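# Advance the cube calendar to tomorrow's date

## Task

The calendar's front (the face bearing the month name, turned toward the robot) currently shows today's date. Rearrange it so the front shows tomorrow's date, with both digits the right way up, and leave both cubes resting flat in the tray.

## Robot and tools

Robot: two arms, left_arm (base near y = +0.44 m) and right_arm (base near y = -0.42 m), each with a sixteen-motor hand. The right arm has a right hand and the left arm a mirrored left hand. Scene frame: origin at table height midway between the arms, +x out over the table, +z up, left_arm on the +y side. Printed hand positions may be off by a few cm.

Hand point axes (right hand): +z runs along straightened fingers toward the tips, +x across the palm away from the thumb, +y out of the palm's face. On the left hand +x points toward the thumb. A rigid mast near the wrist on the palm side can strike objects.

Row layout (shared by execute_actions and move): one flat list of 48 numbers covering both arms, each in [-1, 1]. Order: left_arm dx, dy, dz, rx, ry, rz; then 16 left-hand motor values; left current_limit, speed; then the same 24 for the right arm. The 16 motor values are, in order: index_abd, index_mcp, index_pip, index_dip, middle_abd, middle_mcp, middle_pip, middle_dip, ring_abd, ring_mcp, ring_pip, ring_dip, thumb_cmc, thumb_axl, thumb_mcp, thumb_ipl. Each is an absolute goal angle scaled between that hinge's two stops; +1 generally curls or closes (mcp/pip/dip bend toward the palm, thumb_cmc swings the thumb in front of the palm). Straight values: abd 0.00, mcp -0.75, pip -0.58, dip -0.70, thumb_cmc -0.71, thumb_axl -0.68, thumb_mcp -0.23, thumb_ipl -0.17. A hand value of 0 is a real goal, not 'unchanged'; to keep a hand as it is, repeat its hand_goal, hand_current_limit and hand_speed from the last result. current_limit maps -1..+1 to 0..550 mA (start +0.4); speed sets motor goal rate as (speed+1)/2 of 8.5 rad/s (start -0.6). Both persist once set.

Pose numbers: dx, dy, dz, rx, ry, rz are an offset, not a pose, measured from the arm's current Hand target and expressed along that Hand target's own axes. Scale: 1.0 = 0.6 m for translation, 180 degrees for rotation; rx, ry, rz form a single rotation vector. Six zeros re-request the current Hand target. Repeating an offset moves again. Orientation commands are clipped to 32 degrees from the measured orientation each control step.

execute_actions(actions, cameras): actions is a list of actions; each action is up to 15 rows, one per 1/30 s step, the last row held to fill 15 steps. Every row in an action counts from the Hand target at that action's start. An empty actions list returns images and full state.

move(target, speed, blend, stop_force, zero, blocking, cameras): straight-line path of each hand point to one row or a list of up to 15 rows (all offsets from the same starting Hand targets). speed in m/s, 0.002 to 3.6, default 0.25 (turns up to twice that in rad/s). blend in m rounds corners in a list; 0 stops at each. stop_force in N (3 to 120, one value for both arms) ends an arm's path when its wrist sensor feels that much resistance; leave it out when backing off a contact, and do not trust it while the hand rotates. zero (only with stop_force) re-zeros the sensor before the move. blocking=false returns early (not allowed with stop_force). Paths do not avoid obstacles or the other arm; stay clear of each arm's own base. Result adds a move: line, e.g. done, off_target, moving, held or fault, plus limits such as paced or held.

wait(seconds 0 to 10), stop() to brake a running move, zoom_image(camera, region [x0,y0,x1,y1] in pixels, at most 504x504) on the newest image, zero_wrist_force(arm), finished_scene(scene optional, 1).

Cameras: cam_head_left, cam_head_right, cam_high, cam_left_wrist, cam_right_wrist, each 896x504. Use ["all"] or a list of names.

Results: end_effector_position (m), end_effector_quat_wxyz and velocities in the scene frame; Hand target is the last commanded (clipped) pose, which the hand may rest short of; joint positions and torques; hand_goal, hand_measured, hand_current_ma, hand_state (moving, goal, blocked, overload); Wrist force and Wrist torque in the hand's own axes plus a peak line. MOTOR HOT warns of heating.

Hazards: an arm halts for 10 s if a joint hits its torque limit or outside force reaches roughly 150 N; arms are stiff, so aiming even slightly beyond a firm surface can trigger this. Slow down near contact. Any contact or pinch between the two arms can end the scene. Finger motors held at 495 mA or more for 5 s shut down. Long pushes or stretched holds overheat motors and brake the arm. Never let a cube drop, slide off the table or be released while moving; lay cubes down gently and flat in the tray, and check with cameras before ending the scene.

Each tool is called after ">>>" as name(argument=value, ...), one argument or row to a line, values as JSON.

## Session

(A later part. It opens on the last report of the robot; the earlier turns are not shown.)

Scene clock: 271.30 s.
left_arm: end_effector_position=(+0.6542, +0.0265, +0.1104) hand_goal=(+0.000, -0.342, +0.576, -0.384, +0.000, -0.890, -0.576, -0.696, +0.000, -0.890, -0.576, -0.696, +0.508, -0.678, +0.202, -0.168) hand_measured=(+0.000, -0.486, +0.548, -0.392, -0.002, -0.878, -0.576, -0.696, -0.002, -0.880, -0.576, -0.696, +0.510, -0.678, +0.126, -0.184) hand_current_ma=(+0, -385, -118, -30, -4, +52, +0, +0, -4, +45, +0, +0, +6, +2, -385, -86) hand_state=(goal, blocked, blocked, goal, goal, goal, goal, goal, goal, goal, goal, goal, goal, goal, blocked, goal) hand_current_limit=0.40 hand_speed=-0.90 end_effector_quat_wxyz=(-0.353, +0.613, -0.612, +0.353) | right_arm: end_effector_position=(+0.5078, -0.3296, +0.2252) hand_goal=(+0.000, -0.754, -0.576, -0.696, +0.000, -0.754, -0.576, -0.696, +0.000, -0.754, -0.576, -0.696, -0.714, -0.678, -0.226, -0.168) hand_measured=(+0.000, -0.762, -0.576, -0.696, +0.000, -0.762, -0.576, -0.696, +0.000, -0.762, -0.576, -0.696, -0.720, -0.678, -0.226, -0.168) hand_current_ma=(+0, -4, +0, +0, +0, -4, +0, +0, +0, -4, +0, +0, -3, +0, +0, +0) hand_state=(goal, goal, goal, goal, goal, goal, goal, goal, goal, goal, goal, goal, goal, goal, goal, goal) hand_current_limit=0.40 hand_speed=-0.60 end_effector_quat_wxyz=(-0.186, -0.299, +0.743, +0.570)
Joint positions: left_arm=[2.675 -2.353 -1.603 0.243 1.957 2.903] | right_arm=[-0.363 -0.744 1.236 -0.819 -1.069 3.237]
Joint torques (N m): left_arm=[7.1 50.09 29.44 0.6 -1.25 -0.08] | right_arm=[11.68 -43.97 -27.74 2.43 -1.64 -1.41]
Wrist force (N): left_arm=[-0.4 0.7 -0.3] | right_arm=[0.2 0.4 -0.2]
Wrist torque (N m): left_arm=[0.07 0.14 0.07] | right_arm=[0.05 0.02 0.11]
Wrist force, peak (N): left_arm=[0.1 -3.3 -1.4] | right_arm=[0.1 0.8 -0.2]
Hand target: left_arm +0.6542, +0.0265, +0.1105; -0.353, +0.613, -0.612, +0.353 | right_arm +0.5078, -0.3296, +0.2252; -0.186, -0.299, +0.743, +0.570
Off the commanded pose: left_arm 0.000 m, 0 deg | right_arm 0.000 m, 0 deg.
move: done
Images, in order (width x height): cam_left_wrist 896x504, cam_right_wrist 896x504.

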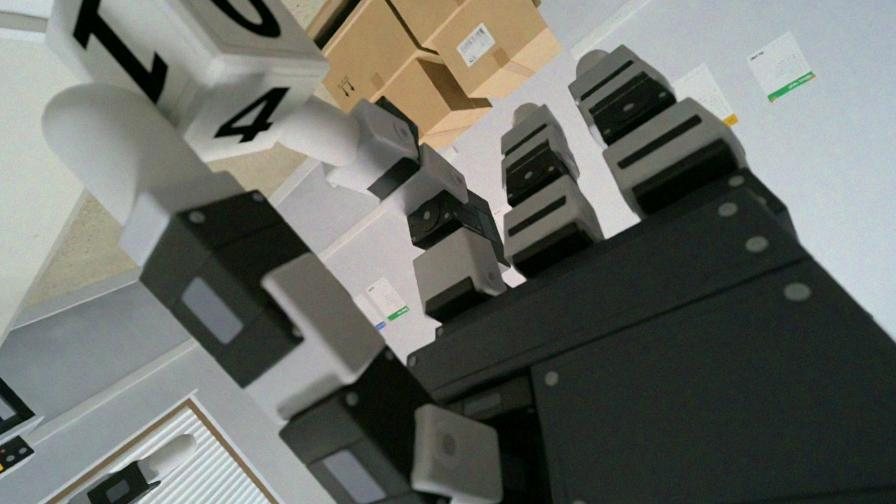

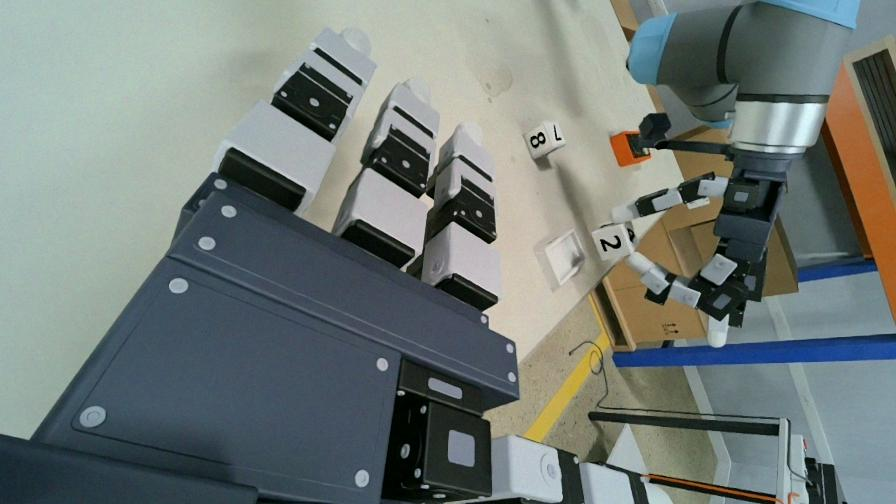

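>>> move(
  target=[0.0775,0.0017,-0.015,0,0.433,0.25,0,-0.342,0.577,-0.384,0,-0.89,-0.576,-0.696,0,-0.89,-0.576,-0.696,0.509,-0.678,0.202,-0.168,0.4,-0.9,0,0,0,0,0,0,0,-0.754,-0.576,-0.696,0,-0.754,-0.576,-0.696,0,-0.754,-0.576,-0.696,-0.714,-0.678,-0.226,-0.168,0.4,-0.6],
  speed=0.2,
  cameras=["all"],
)

>>> zoom_image(
  camera="cam_head_right",
  region=[490, 190, 570, 250],
)

>>> zoom_image(
  camera="cam_head_left",
  region=[460, 190, 540, 250],
)

>>> zoom_image(
  camera="cam_left_wrist",
  region=[0, 0, 400, 225],
)

Scene clock: 279.13 s.
left_arm: end_effector_position=(+0.6459, -0.0200, +0.1142) hand_goal=(+0.000, -0.342, +0.576, -0.384, +0.000, -0.890, -0.576, -0.696, +0.000, -0.890, -0.576, -0.696, +0.508, -0.678, +0.202, -0.168) hand_measured=(+0.000, -0.486, +0.548, -0.392, -0.002, -0.878, -0.576, -0.696, -0.002, -0.880, -0.576, -0.696, +0.510, -0.678, +0.126, -0.184) hand_current_ma=(+0, -385, -118, -31, -4, +52, +0, +0, -4, +45, +0, +0, +6, +2, -385, -87) hand_state=(goal, blocked, blocked, goal, goal, goal, goal, goal, goal, goal, goal, goal, goal, goal, blocked, goal) hand_current_limit=0.40 hand_speed=-0.90 end_effector_quat_wxyz=(+0.000, -0.001, +0.866, -0.500) | right_arm: end_effector_position=(+0.5078, -0.3296, +0.2252) hand_goal=(+0.000, -0.754, -0.576, -0.696, +0.000, -0.754, -0.576, -0.696, +0.000, -0.754, -0.576, -0.696, -0.714, -0.678, -0.226, -0.168) hand_measured=(+0.000, -0.762, -0.576, -0.696, +0.000, -0.762, -0.576, -0.696, +0.000, -0.762, -0.576, -0.696, -0.720, -0.678, -0.226, -0.168) hand_current_ma=(+0, -4, +0, +0, +0, -4, +0, +0, +0, -4, +0, +0, -3, +0, +0, +0) hand_state=(goal, goal, goal, goal, goal, goal, goal, goal, goal, goal, goal, goal, goal, goal, goal, goal) hand_current_limit=0.40 hand_speed=-0.60 end_effector_quat_wxyz=(-0.186, -0.299, +0.743, +0.570)
Joint positions: left_arm=[2.883 -2.395 -1.352 -0.571 0.572 4.252] | right_arm=[-0.363 -0.744 1.236 -0.819 -1.069 3.237]
Joint torques (N m): left_arm=[-10.35 42.67 31.95 0.37 -4.39 1.54] | right_arm=[10.71 -43.9 -28.59 2.14 -1.75 -1.2]
Wrist force (N): left_arm=[-0.3 0.0 -0.5] | right_arm=[0.1 0.5 -0.2]
Wrist torque (N m): left_arm=[-0.01 0.16 0.01] | right_arm=[0.04 0.03 0.10]
Wrist force, peak (N): left_arm=[-0.6 1.1 -0.3] | right_arm=[0.2 0.7 -0.3]
Hand target: left_arm +0.6459, -0.0200, +0.1142; +0.000, -0.001, +0.866, -0.500 | right_arm +0.5078, -0.3296, +0.2252; -0.186, -0.299, +0.743, +0.570
Off the commanded pose: left_arm 0.000 m, 0 deg | right_arm 0.000 m, 0 deg.
move: done

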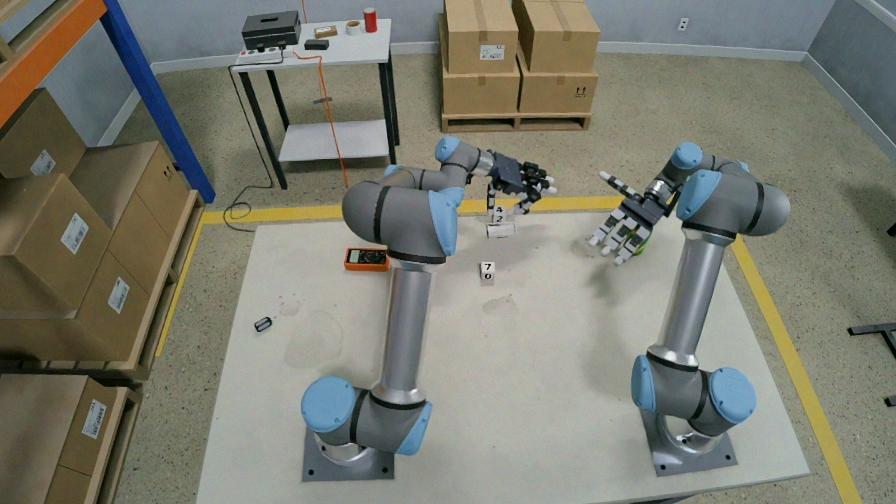

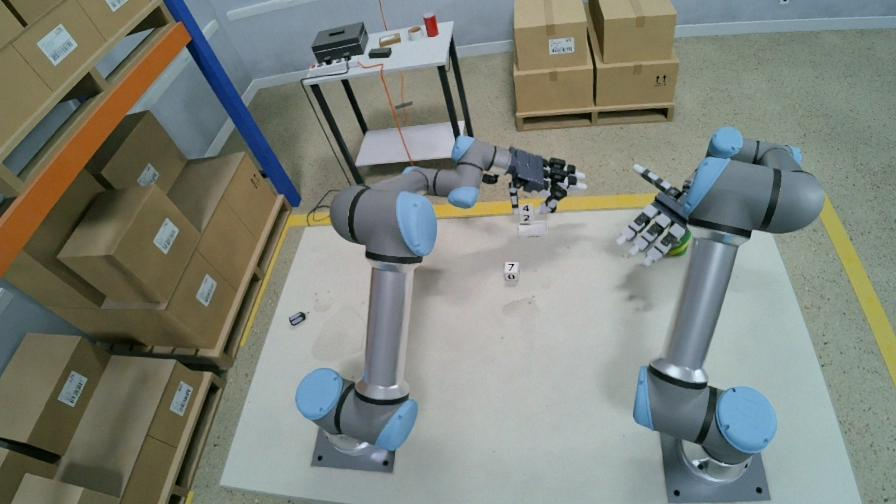

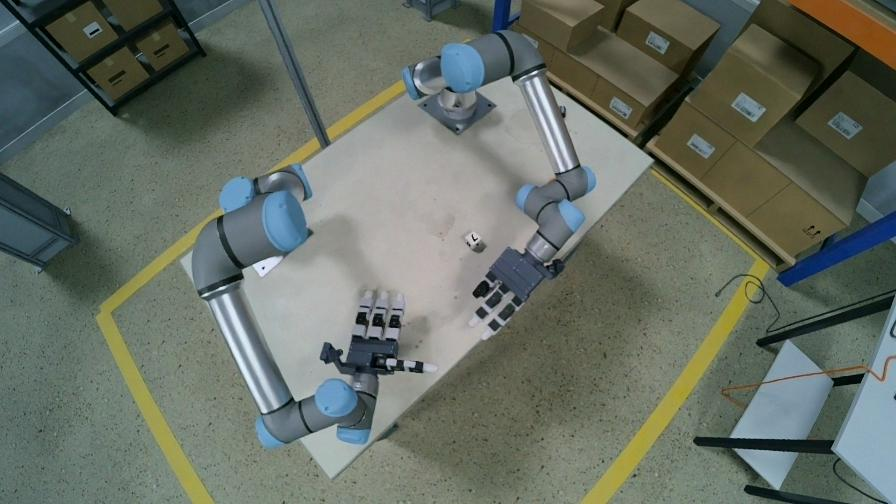

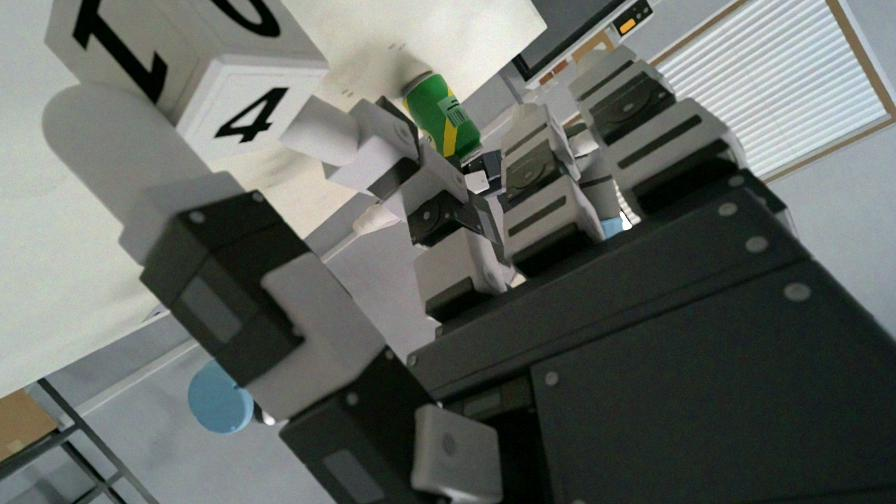

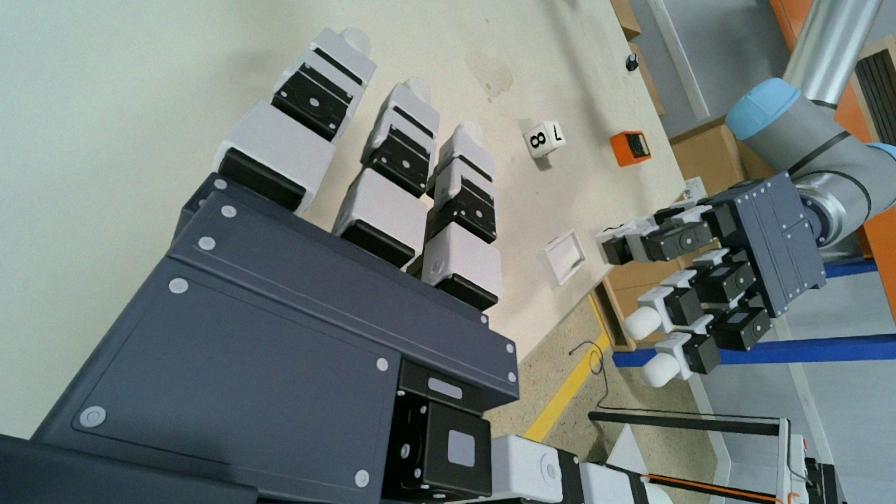

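Scaled by 6.300.

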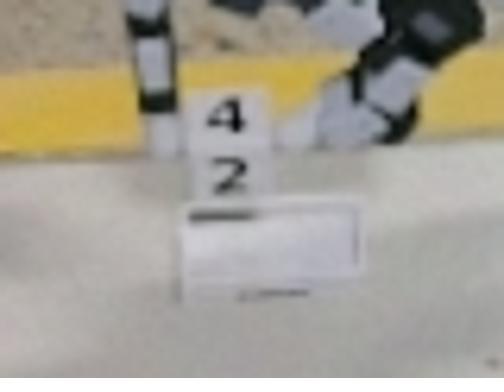

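Scaled by 6.300.

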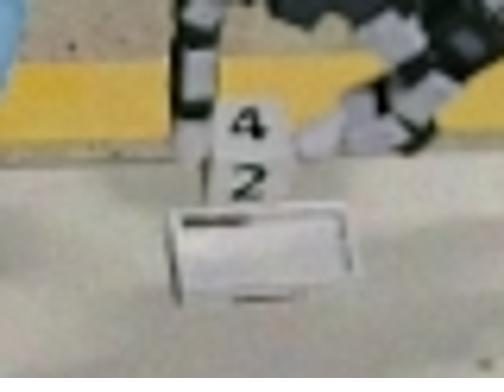

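Scaled by 1.260.

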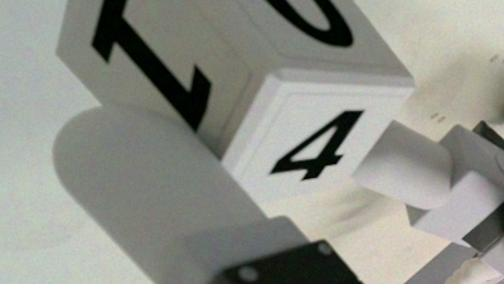

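>>> move(
  target=[0,0.0462,0.0267,0,0,0,0,-0.342,0.577,-0.384,0,-0.89,-0.576,-0.696,0,-0.89,-0.576,-0.696,0.509,-0.678,0.202,-0.168,0.4,-0.9,0,0,0,0,0,0,0,-0.754,-0.576,-0.696,0,-0.754,-0.576,-0.696,0,-0.754,-0.576,-0.696,-0.714,-0.678,-0.226,-0.168,0.4,-0.6],
  speed=0.05,
  cameras=["all"],
)

>>> zoom_image(
  camera="cam_head_right",
  region=[500, 200, 560, 245],
)

>>> zoom_image(
  camera="cam_head_left",
  region=[470, 200, 530, 245],
)

>>> zoom_image(
  camera="cam_left_wrist",
  region=[0, 0, 400, 225],
)

>>> zoom_image(
  camera="cam_right_wrist",
  region=[530, 200, 640, 310],
)

Scene clock: 281.80 s.
left_arm: end_effector_position=(+0.6459, -0.0201, +0.0823) hand_goal=(+0.000, -0.342, +0.576, -0.384, +0.000, -0.890, -0.576, -0.696, +0.000, -0.890, -0.576, -0.696, +0.508, -0.678, +0.202, -0.168) hand_measured=(+0.000, -0.486, +0.548, -0.392, -0.002, -0.878, -0.576, -0.696, -0.002, -0.880, -0.576, -0.696, +0.510, -0.678, +0.126, -0.184) hand_current_ma=(+0, -385, -119, -31, -4, +52, +0, +0, -4, +45, +0, +0, +6, +2, -385, -87) hand_state=(goal, blocked, blocked, goal, goal, goal, goal, goal, goal, goal, goal, goal, goal, goal, blocked, goal) hand_current_limit=0.40 hand_speed=-0.90 end_effector_quat_wxyz=(+0.000, -0.001, +0.866, -0.500) | right_arm: end_effector_position=(+0.5078, -0.3296, +0.2252) hand_goal=(+0.000, -0.754, -0.576, -0.696, +0.000, -0.754, -0.576, -0.696, +0.000, -0.754, -0.576, -0.696, -0.714, -0.678, -0.226, -0.168) hand_measured=(+0.000, -0.762, -0.576, -0.696, +0.000, -0.762, -0.576, -0.696, +0.000, -0.762, -0.576, -0.696, -0.720, -0.678, -0.226, -0.168) hand_current_ma=(+0, -4, +0, +0, +0, -4, +0, +0, +0, -4, +0, +0, -3, +0, +0, +0) hand_state=(goal, goal, goal, goal, goal, goal, goal, goal, goal, goal, goal, goal, goal, goal, goal, goal) hand_current_limit=0.40 hand_speed=-0.60 end_effector_quat_wxyz=(-0.186, -0.299, +0.743, +0.570)
Joint positions: left_arm=[2.882 -2.441 -1.361 -0.516 0.571 4.252] | right_arm=[-0.363 -0.744 1.236 -0.819 -1.069 3.237]
Joint torques (N m): left_arm=[-9.85 43.34 7.5 5.13 -3.57 -0.75] | right_arm=[10.88 -43.81 -27.41 2.43 -1.71 -1.2]
Wrist force (N): left_arm=[-0.3 0.4 -0.4] | right_arm=[0.2 0.5 -0.1]
Wrist torque (N m): left_arm=[0.02 0.17 0.01] | right_arm=[0.05 0.01 0.11]
Wrist force, peak (N): left_arm=[-0.3 0.7 -0.8] | right_arm=[0.1 0.6 -0.3]
Hand target: left_arm +0.6459, -0.0201, +0.0822; +0.000, -0.001, +0.866, -0.500 | right_arm +0.5078, -0.3296, +0.2252; -0.186, -0.299, +0.743, +0.570
Off the commanded pose: left_arm 0.000 m, 0 deg | right_arm 0.000 m, 0 deg.
move: done

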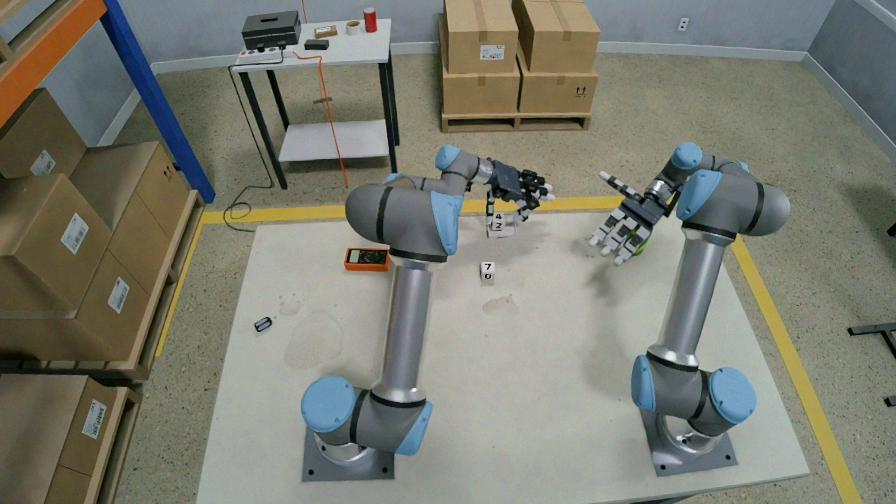

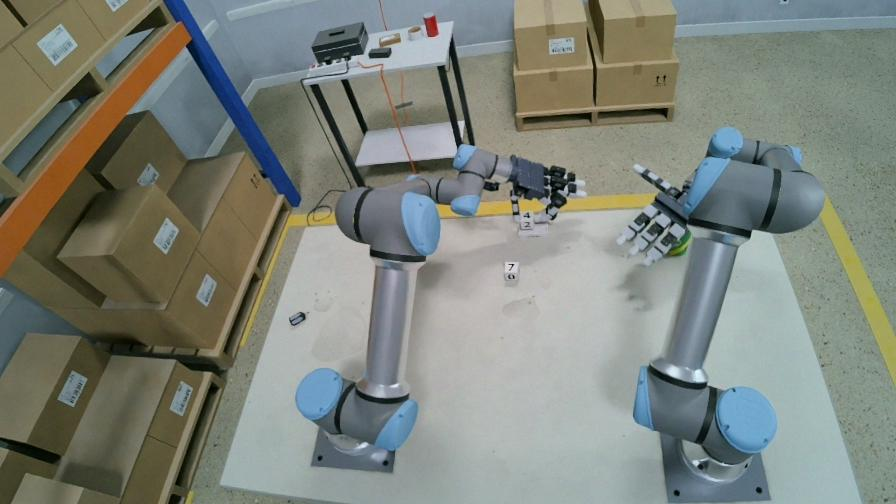

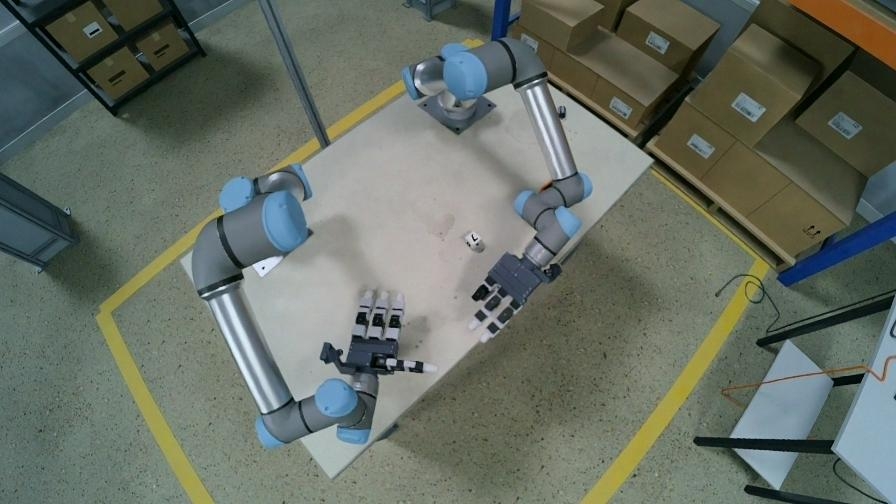

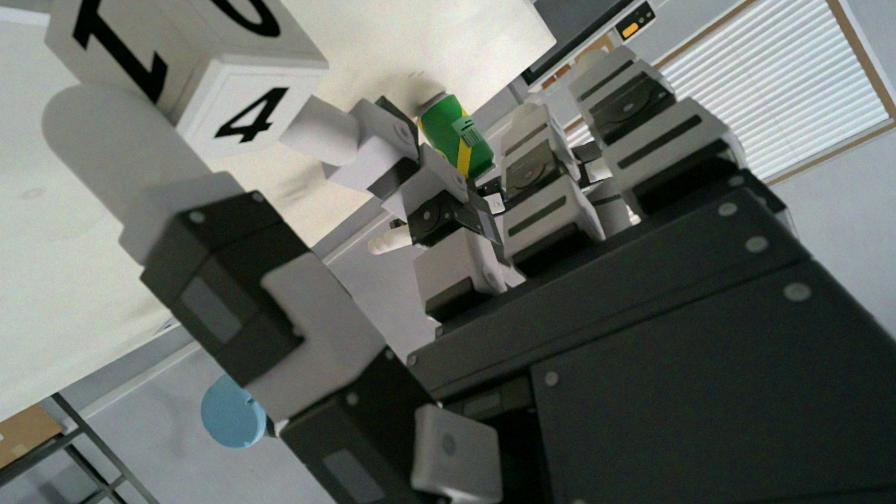

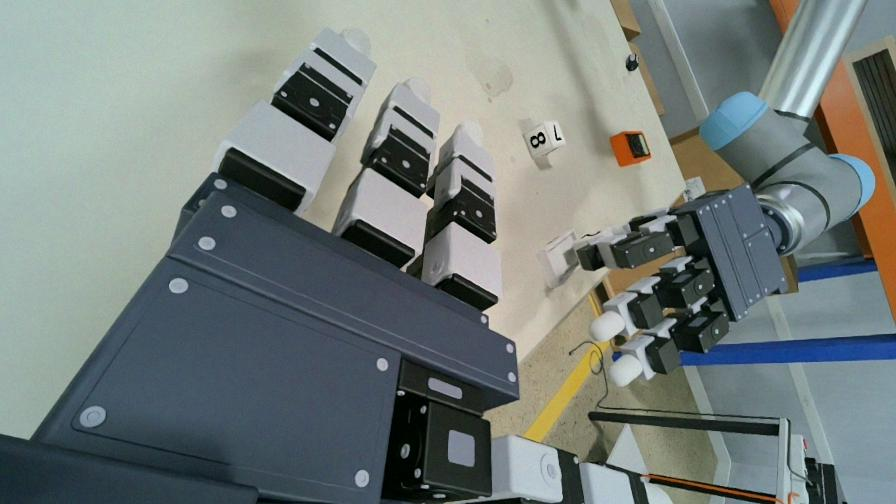

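Scaled by 8.400.

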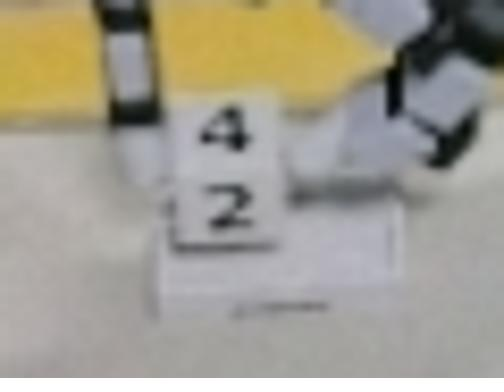

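Scaled by 8.400.

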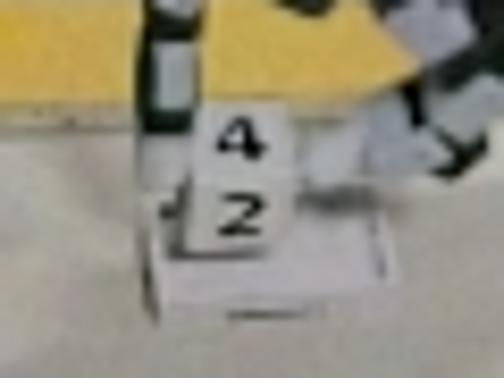

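Scaled by 1.260.

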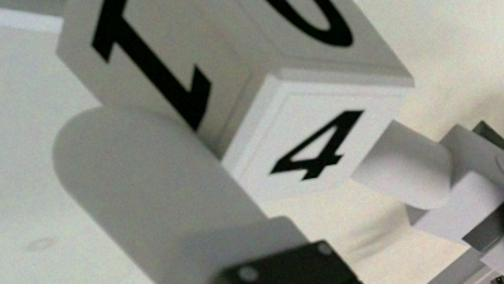

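Scaled by 4.582.

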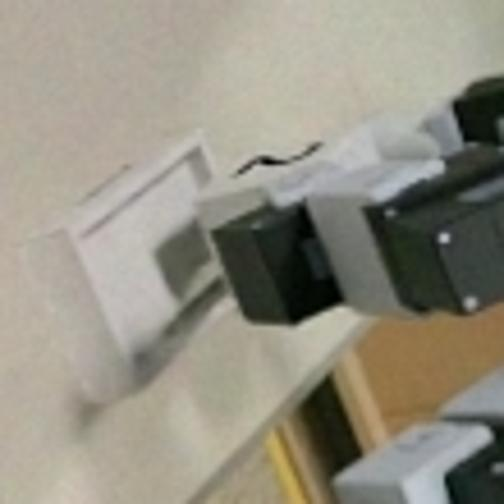

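>>> move(
  target=[
    [0.0033,0.0033,-0.0058,0,0,0,0,-0.342,0.577,-0.384,0,-0.89,-0.576,-0.696,0,-0.89,-0.576,-0.696,0.509,-0.678,0.202,-0.168,0.4,-0.9,0,0,0,0,0,0,0,-0.754,-0.576,-0.696,0,-0.754,-0.576,-0.696,0,-0.754,-0.576,-0.696,-0.714,-0.678,-0.226,-0.168,0.4,-0.6],
    [0.0033,0.0351,0.0126,0,0,0,0,-0.342,0.577,-0.384,0,-0.89,-0.576,-0.696,0,-0.89,-0.576,-0.696,0.509,-0.678,0.202,-0.168,0.4,-0.9,0,0,0,0,0,0,0,-0.754,-0.576,-0.696,0,-0.754,-0.576,-0.696,0,-0.754,-0.576,-0.696,-0.714,-0.678,-0.226,-0.168,0.4,-0.6],
  ],
  speed=0.02,
  stop_force=3,
  cameras=["all"],
)

>>> zoom_image(
  camera="cam_head_right",
  region=[500, 200, 560, 245],
)

>>> zoom_image(
  camera="cam_head_left",
  region=[470, 200, 530, 245],
)

>>> zoom_image(
  camera="cam_right_wrist",
  region=[530, 200, 640, 310],
)

Scene clock: 288.40 s.
left_arm: end_effector_position=(+0.6439, -0.0161, +0.0607) hand_goal=(+0.000, -0.342, +0.576, -0.384, +0.000, -0.890, -0.576, -0.696, +0.000, -0.890, -0.576, -0.696, +0.508, -0.678, +0.202, -0.168) hand_measured=(+0.000, -0.480, +0.548, -0.386, -0.002, -0.878, -0.576, -0.696, -0.002, -0.880, -0.576, -0.696, +0.510, -0.678, +0.126, -0.190) hand_current_ma=(+0, -385, -113, -6, -4, +52, +0, +0, -4, +45, +0, +0, +8, +2, -385, -124) hand_state=(goal, blocked, blocked, goal, goal, goal, goal, goal, goal, goal, goal, goal, goal, goal, blocked, blocked) hand_current_limit=0.40 hand_speed=-0.90 end_effector_quat_wxyz=(+0.000, -0.001, +0.866, -0.500) | right_arm: end_effector_position=(+0.5078, -0.3296, +0.2252) hand_goal=(+0.000, -0.754, -0.576, -0.696, +0.000, -0.754, -0.576, -0.696, +0.000, -0.754, -0.576, -0.696, -0.714, -0.678, -0.226, -0.168) hand_measured=(+0.000, -0.762, -0.576, -0.696, +0.000, -0.762, -0.576, -0.696, +0.000, -0.762, -0.576, -0.696, -0.720, -0.678, -0.226, -0.168) hand_current_ma=(+0, -4, +0, +0, +0, -4, +0, +0, +0, -4, +0, +0, -3, +0, +0, +0) hand_state=(goal, goal, goal, goal, goal, goal, goal, goal, goal, goal, goal, goal, goal, goal, goal, goal) hand_current_limit=0.40 hand_speed=-0.60 end_effector_quat_wxyz=(-0.186, -0.299, +0.743, +0.570)
Joint positions: left_arm=[2.887 -2.465 -1.379 -0.481 0.57 4.26] | right_arm=[-0.363 -0.744 1.236 -0.819 -1.069 3.237]
Joint torques (N m): left_arm=[7.36 53.97 8 0.14 -3.72 1.14] | right_arm=[10.27 -43.57 -28.05 2.24 -1.72 -1.22]
Wrist force (N): left_arm=[0.1 -1.8 -1.9] | right_arm=[0.1 0.5 -0.2]
Wrist torque (N m): left_arm=[-0.07 0.20 -0.05] | right_arm=[0.06 0.03 0.10]
Wrist force, peak (N): left_arm=[0.2 -3.6 -3.1] | right_arm=[0.3 0.7 -0.3]
Hand target: left_arm +0.6439, -0.0161, +0.0607; +0.000, -0.001, +0.866, -0.500 (not the last commanded pose) | right_arm +0.5078, -0.3296, +0.2252; -0.186, -0.299, +0.743, +0.570
Off the commanded pose: left_arm 0.001 m, 0 deg | right_arm 0.000 m, 0 deg.
move: contact (left_arm); path passed 1 of 2 targets

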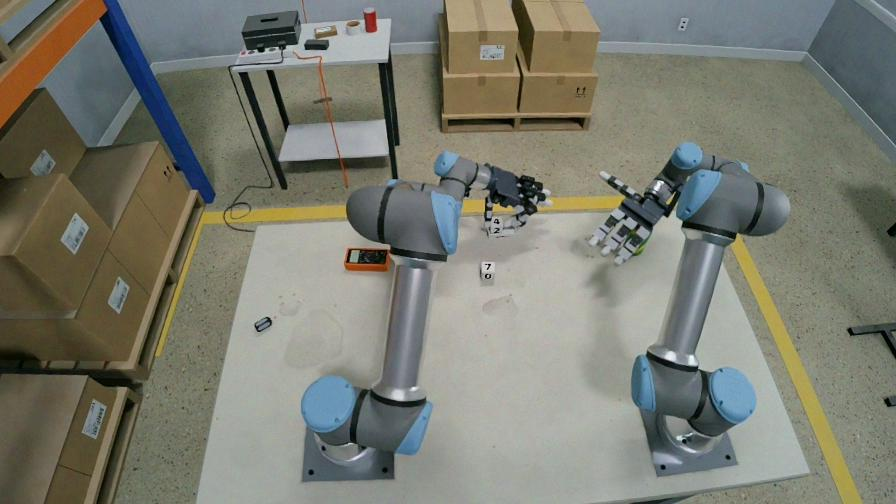

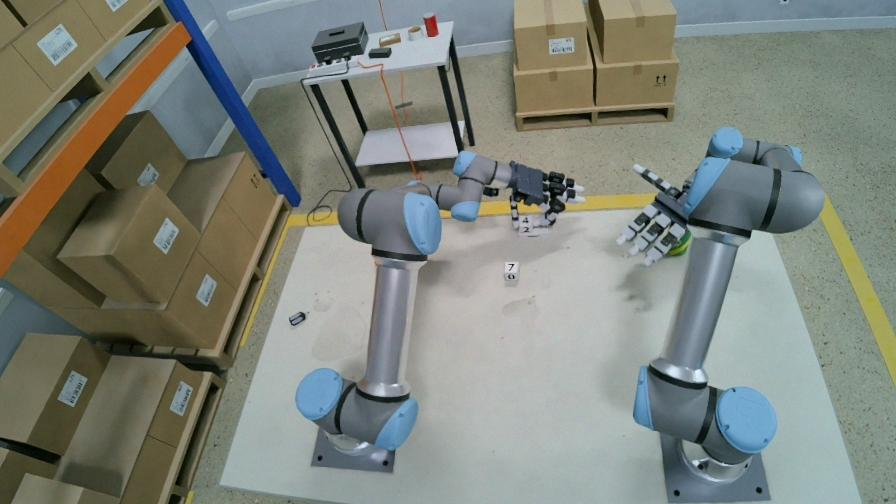

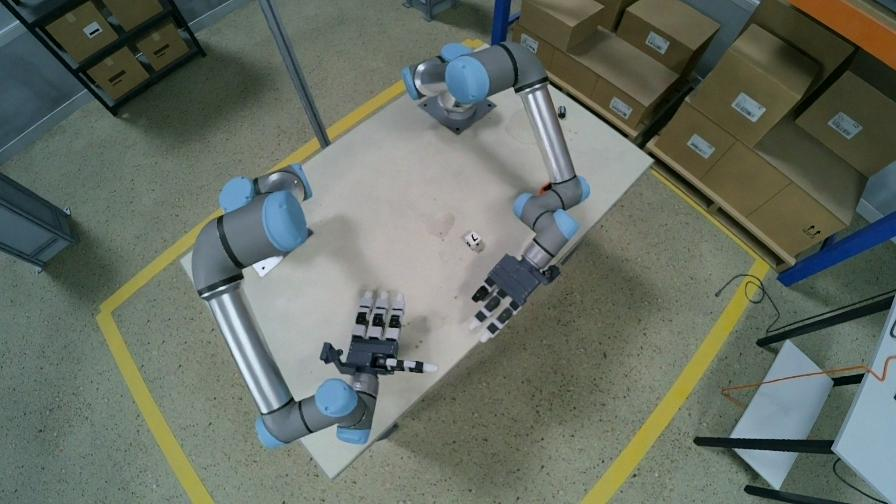

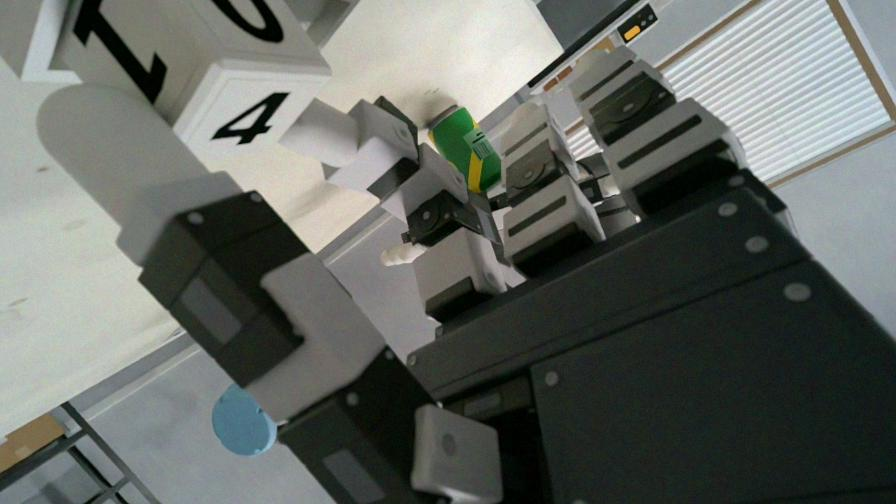

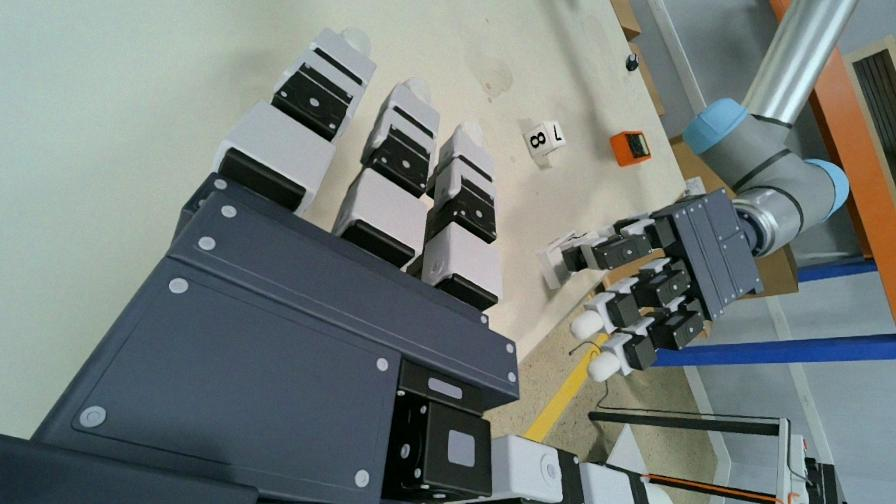

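Scaled by 8.400.

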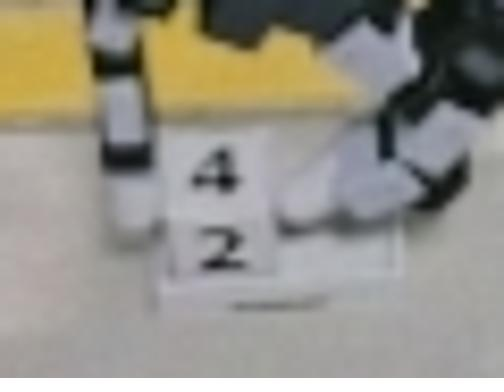

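Scaled by 8.400.

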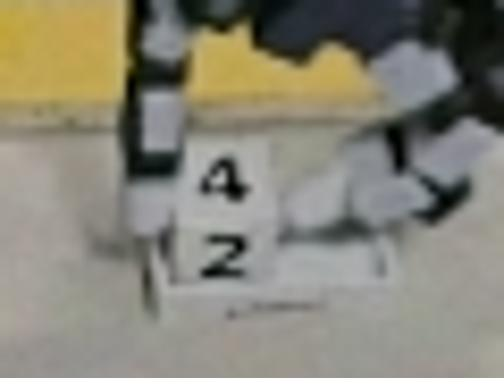

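Scaled by 4.582.

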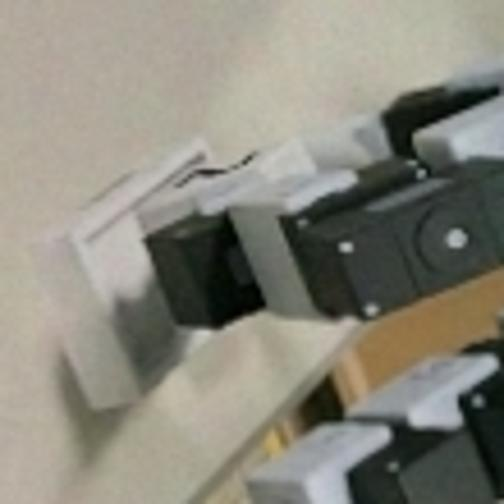

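>>> move(
  target=[0,0.0033,-0.0058,0,0,0,0,-0.342,0.577,-0.384,0,-0.89,-0.576,-0.696,0,-0.89,-0.576,-0.696,0.509,-0.678,0.202,-0.168,0.4,-0.9,0,0,0,0,0,0,0,-0.754,-0.576,-0.696,0,-0.754,-0.576,-0.696,0,-0.754,-0.576,-0.696,-0.714,-0.678,-0.226,-0.168,0.4,-0.6],
  speed=0.01,
  stop_force=3,
  cameras=["cam_head_left","cam_head_right"],
)

>>> zoom_image(
  camera="cam_head_right",
  region=[500, 200, 560, 245],
)

>>> zoom_image(
  camera="cam_head_left",
  region=[470, 200, 530, 245],
)

Scene clock: 291.27 s.
left_arm: end_effector_position=(+0.6439, -0.0121, +0.0608) hand_goal=(+0.000, -0.342, +0.576, -0.384, +0.000, -0.890, -0.576, -0.696, +0.000, -0.890, -0.576, -0.696, +0.508, -0.678, +0.202, -0.168) hand_measured=(+0.000, -0.480, +0.548, -0.386, -0.002, -0.878, -0.576, -0.696, -0.002, -0.880, -0.576, -0.696, +0.512, -0.678, +0.126, -0.190) hand_current_ma=(+0, -385, -113, -6, -4, +52, +0, +0, -4, +45, +0, +0, +18, +2, -385, -124) hand_state=(goal, blocked, blocked, goal, goal, goal, goal, goal, goal, goal, goal, goal, goal, goal, blocked, blocked) hand_current_limit=0.40 hand_speed=-0.90 end_effector_quat_wxyz=(+0.000, -0.001, +0.866, -0.500) | right_arm: end_effector_position=(+0.5078, -0.3296, +0.2252) hand_goal=(+0.000, -0.754, -0.576, -0.696, +0.000, -0.754, -0.576, -0.696, +0.000, -0.754, -0.576, -0.696, -0.714, -0.678, -0.226, -0.168) hand_measured=(+0.000, -0.762, -0.576, -0.696, +0.000, -0.762, -0.576, -0.696, +0.000, -0.762, -0.576, -0.696, -0.720, -0.678, -0.226, -0.168) hand_current_ma=(+0, -4, +0, +0, +0, -4, +0, +0, +0, -4, +0, +0, -3, +0, +0, +0) hand_state=(goal, goal, goal, goal, goal, goal, goal, goal, goal, goal, goal, goal, goal, goal, goal, goal) hand_current_limit=0.40 hand_speed=-0.60 end_effector_quat_wxyz=(-0.186, -0.299, +0.743, +0.570)
Joint positions: left_arm=[2.893 -2.461 -1.386 -0.486 0.568 4.269] | right_arm=[-0.363 -0.744 1.236 -0.819 -1.069 3.237]
Joint torques (N m): left_arm=[11.96 53.77 6.55 0.08 -3.93 1.53] | right_arm=[10.36 -44.1 -27.5 2.26 -1.53 -1.24]
Wrist force (N): left_arm=[0.0 -1.4 -0.6] | right_arm=[0.1 0.2 -0.1]
Wrist torque (N m): left_arm=[-0.03 0.18 -0.05] | right_arm=[0.02 0.03 0.09]
Wrist force, peak (N): left_arm=[-0.9 -3.0 -1.0] | right_arm=[0.3 0.8 -0.1]
Hand target: left_arm +0.6439, -0.0121, +0.0608; +0.000, -0.001, +0.866, -0.500 | right_arm +0.5078, -0.3296, +0.2252; -0.186, -0.299, +0.743, +0.570
Off the commanded pose: left_arm 0.000 m, 0 deg | right_arm 0.000 m, 0 deg.
move: done
Images, in order (width x height): cam_head_left 896x504, cam_head_right 896x504.

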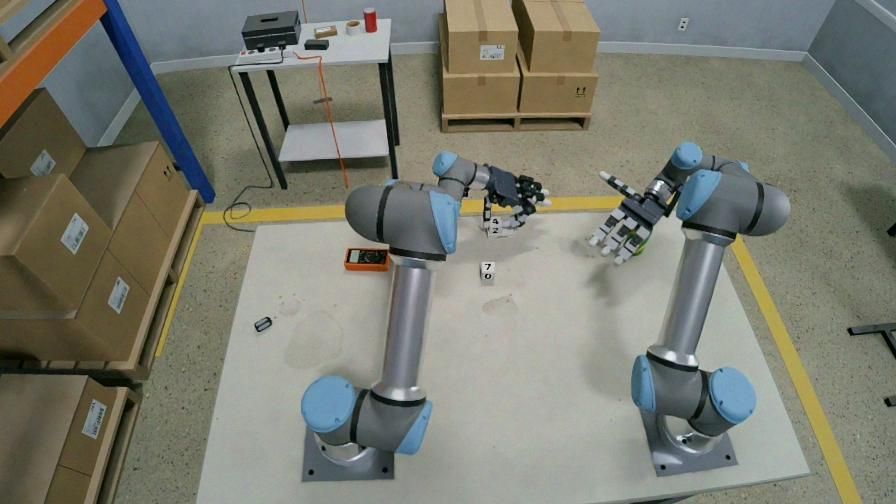

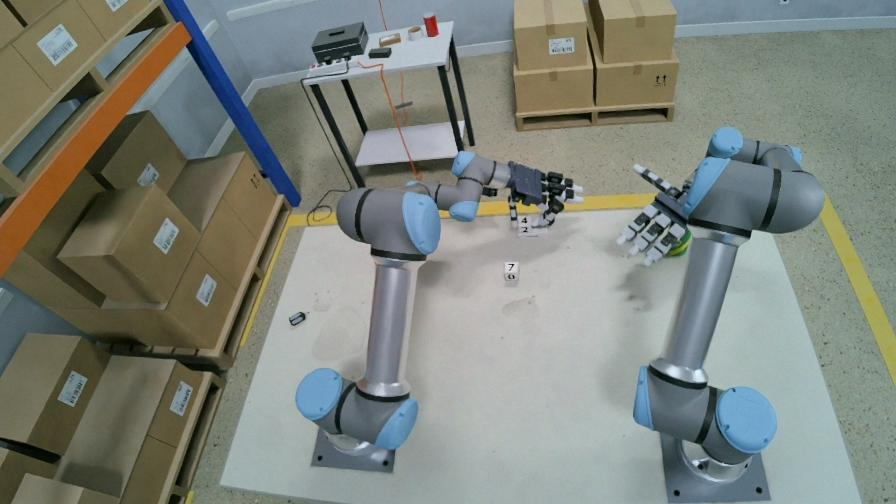

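Scaled by 8.400.

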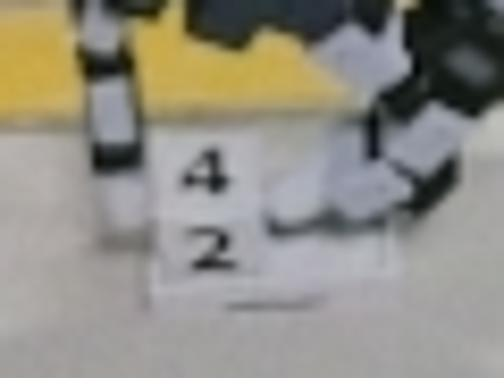

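Scaled by 8.400.

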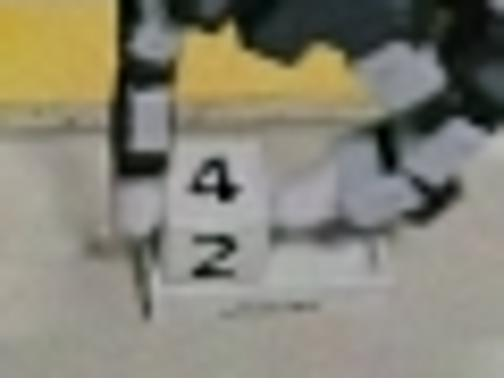

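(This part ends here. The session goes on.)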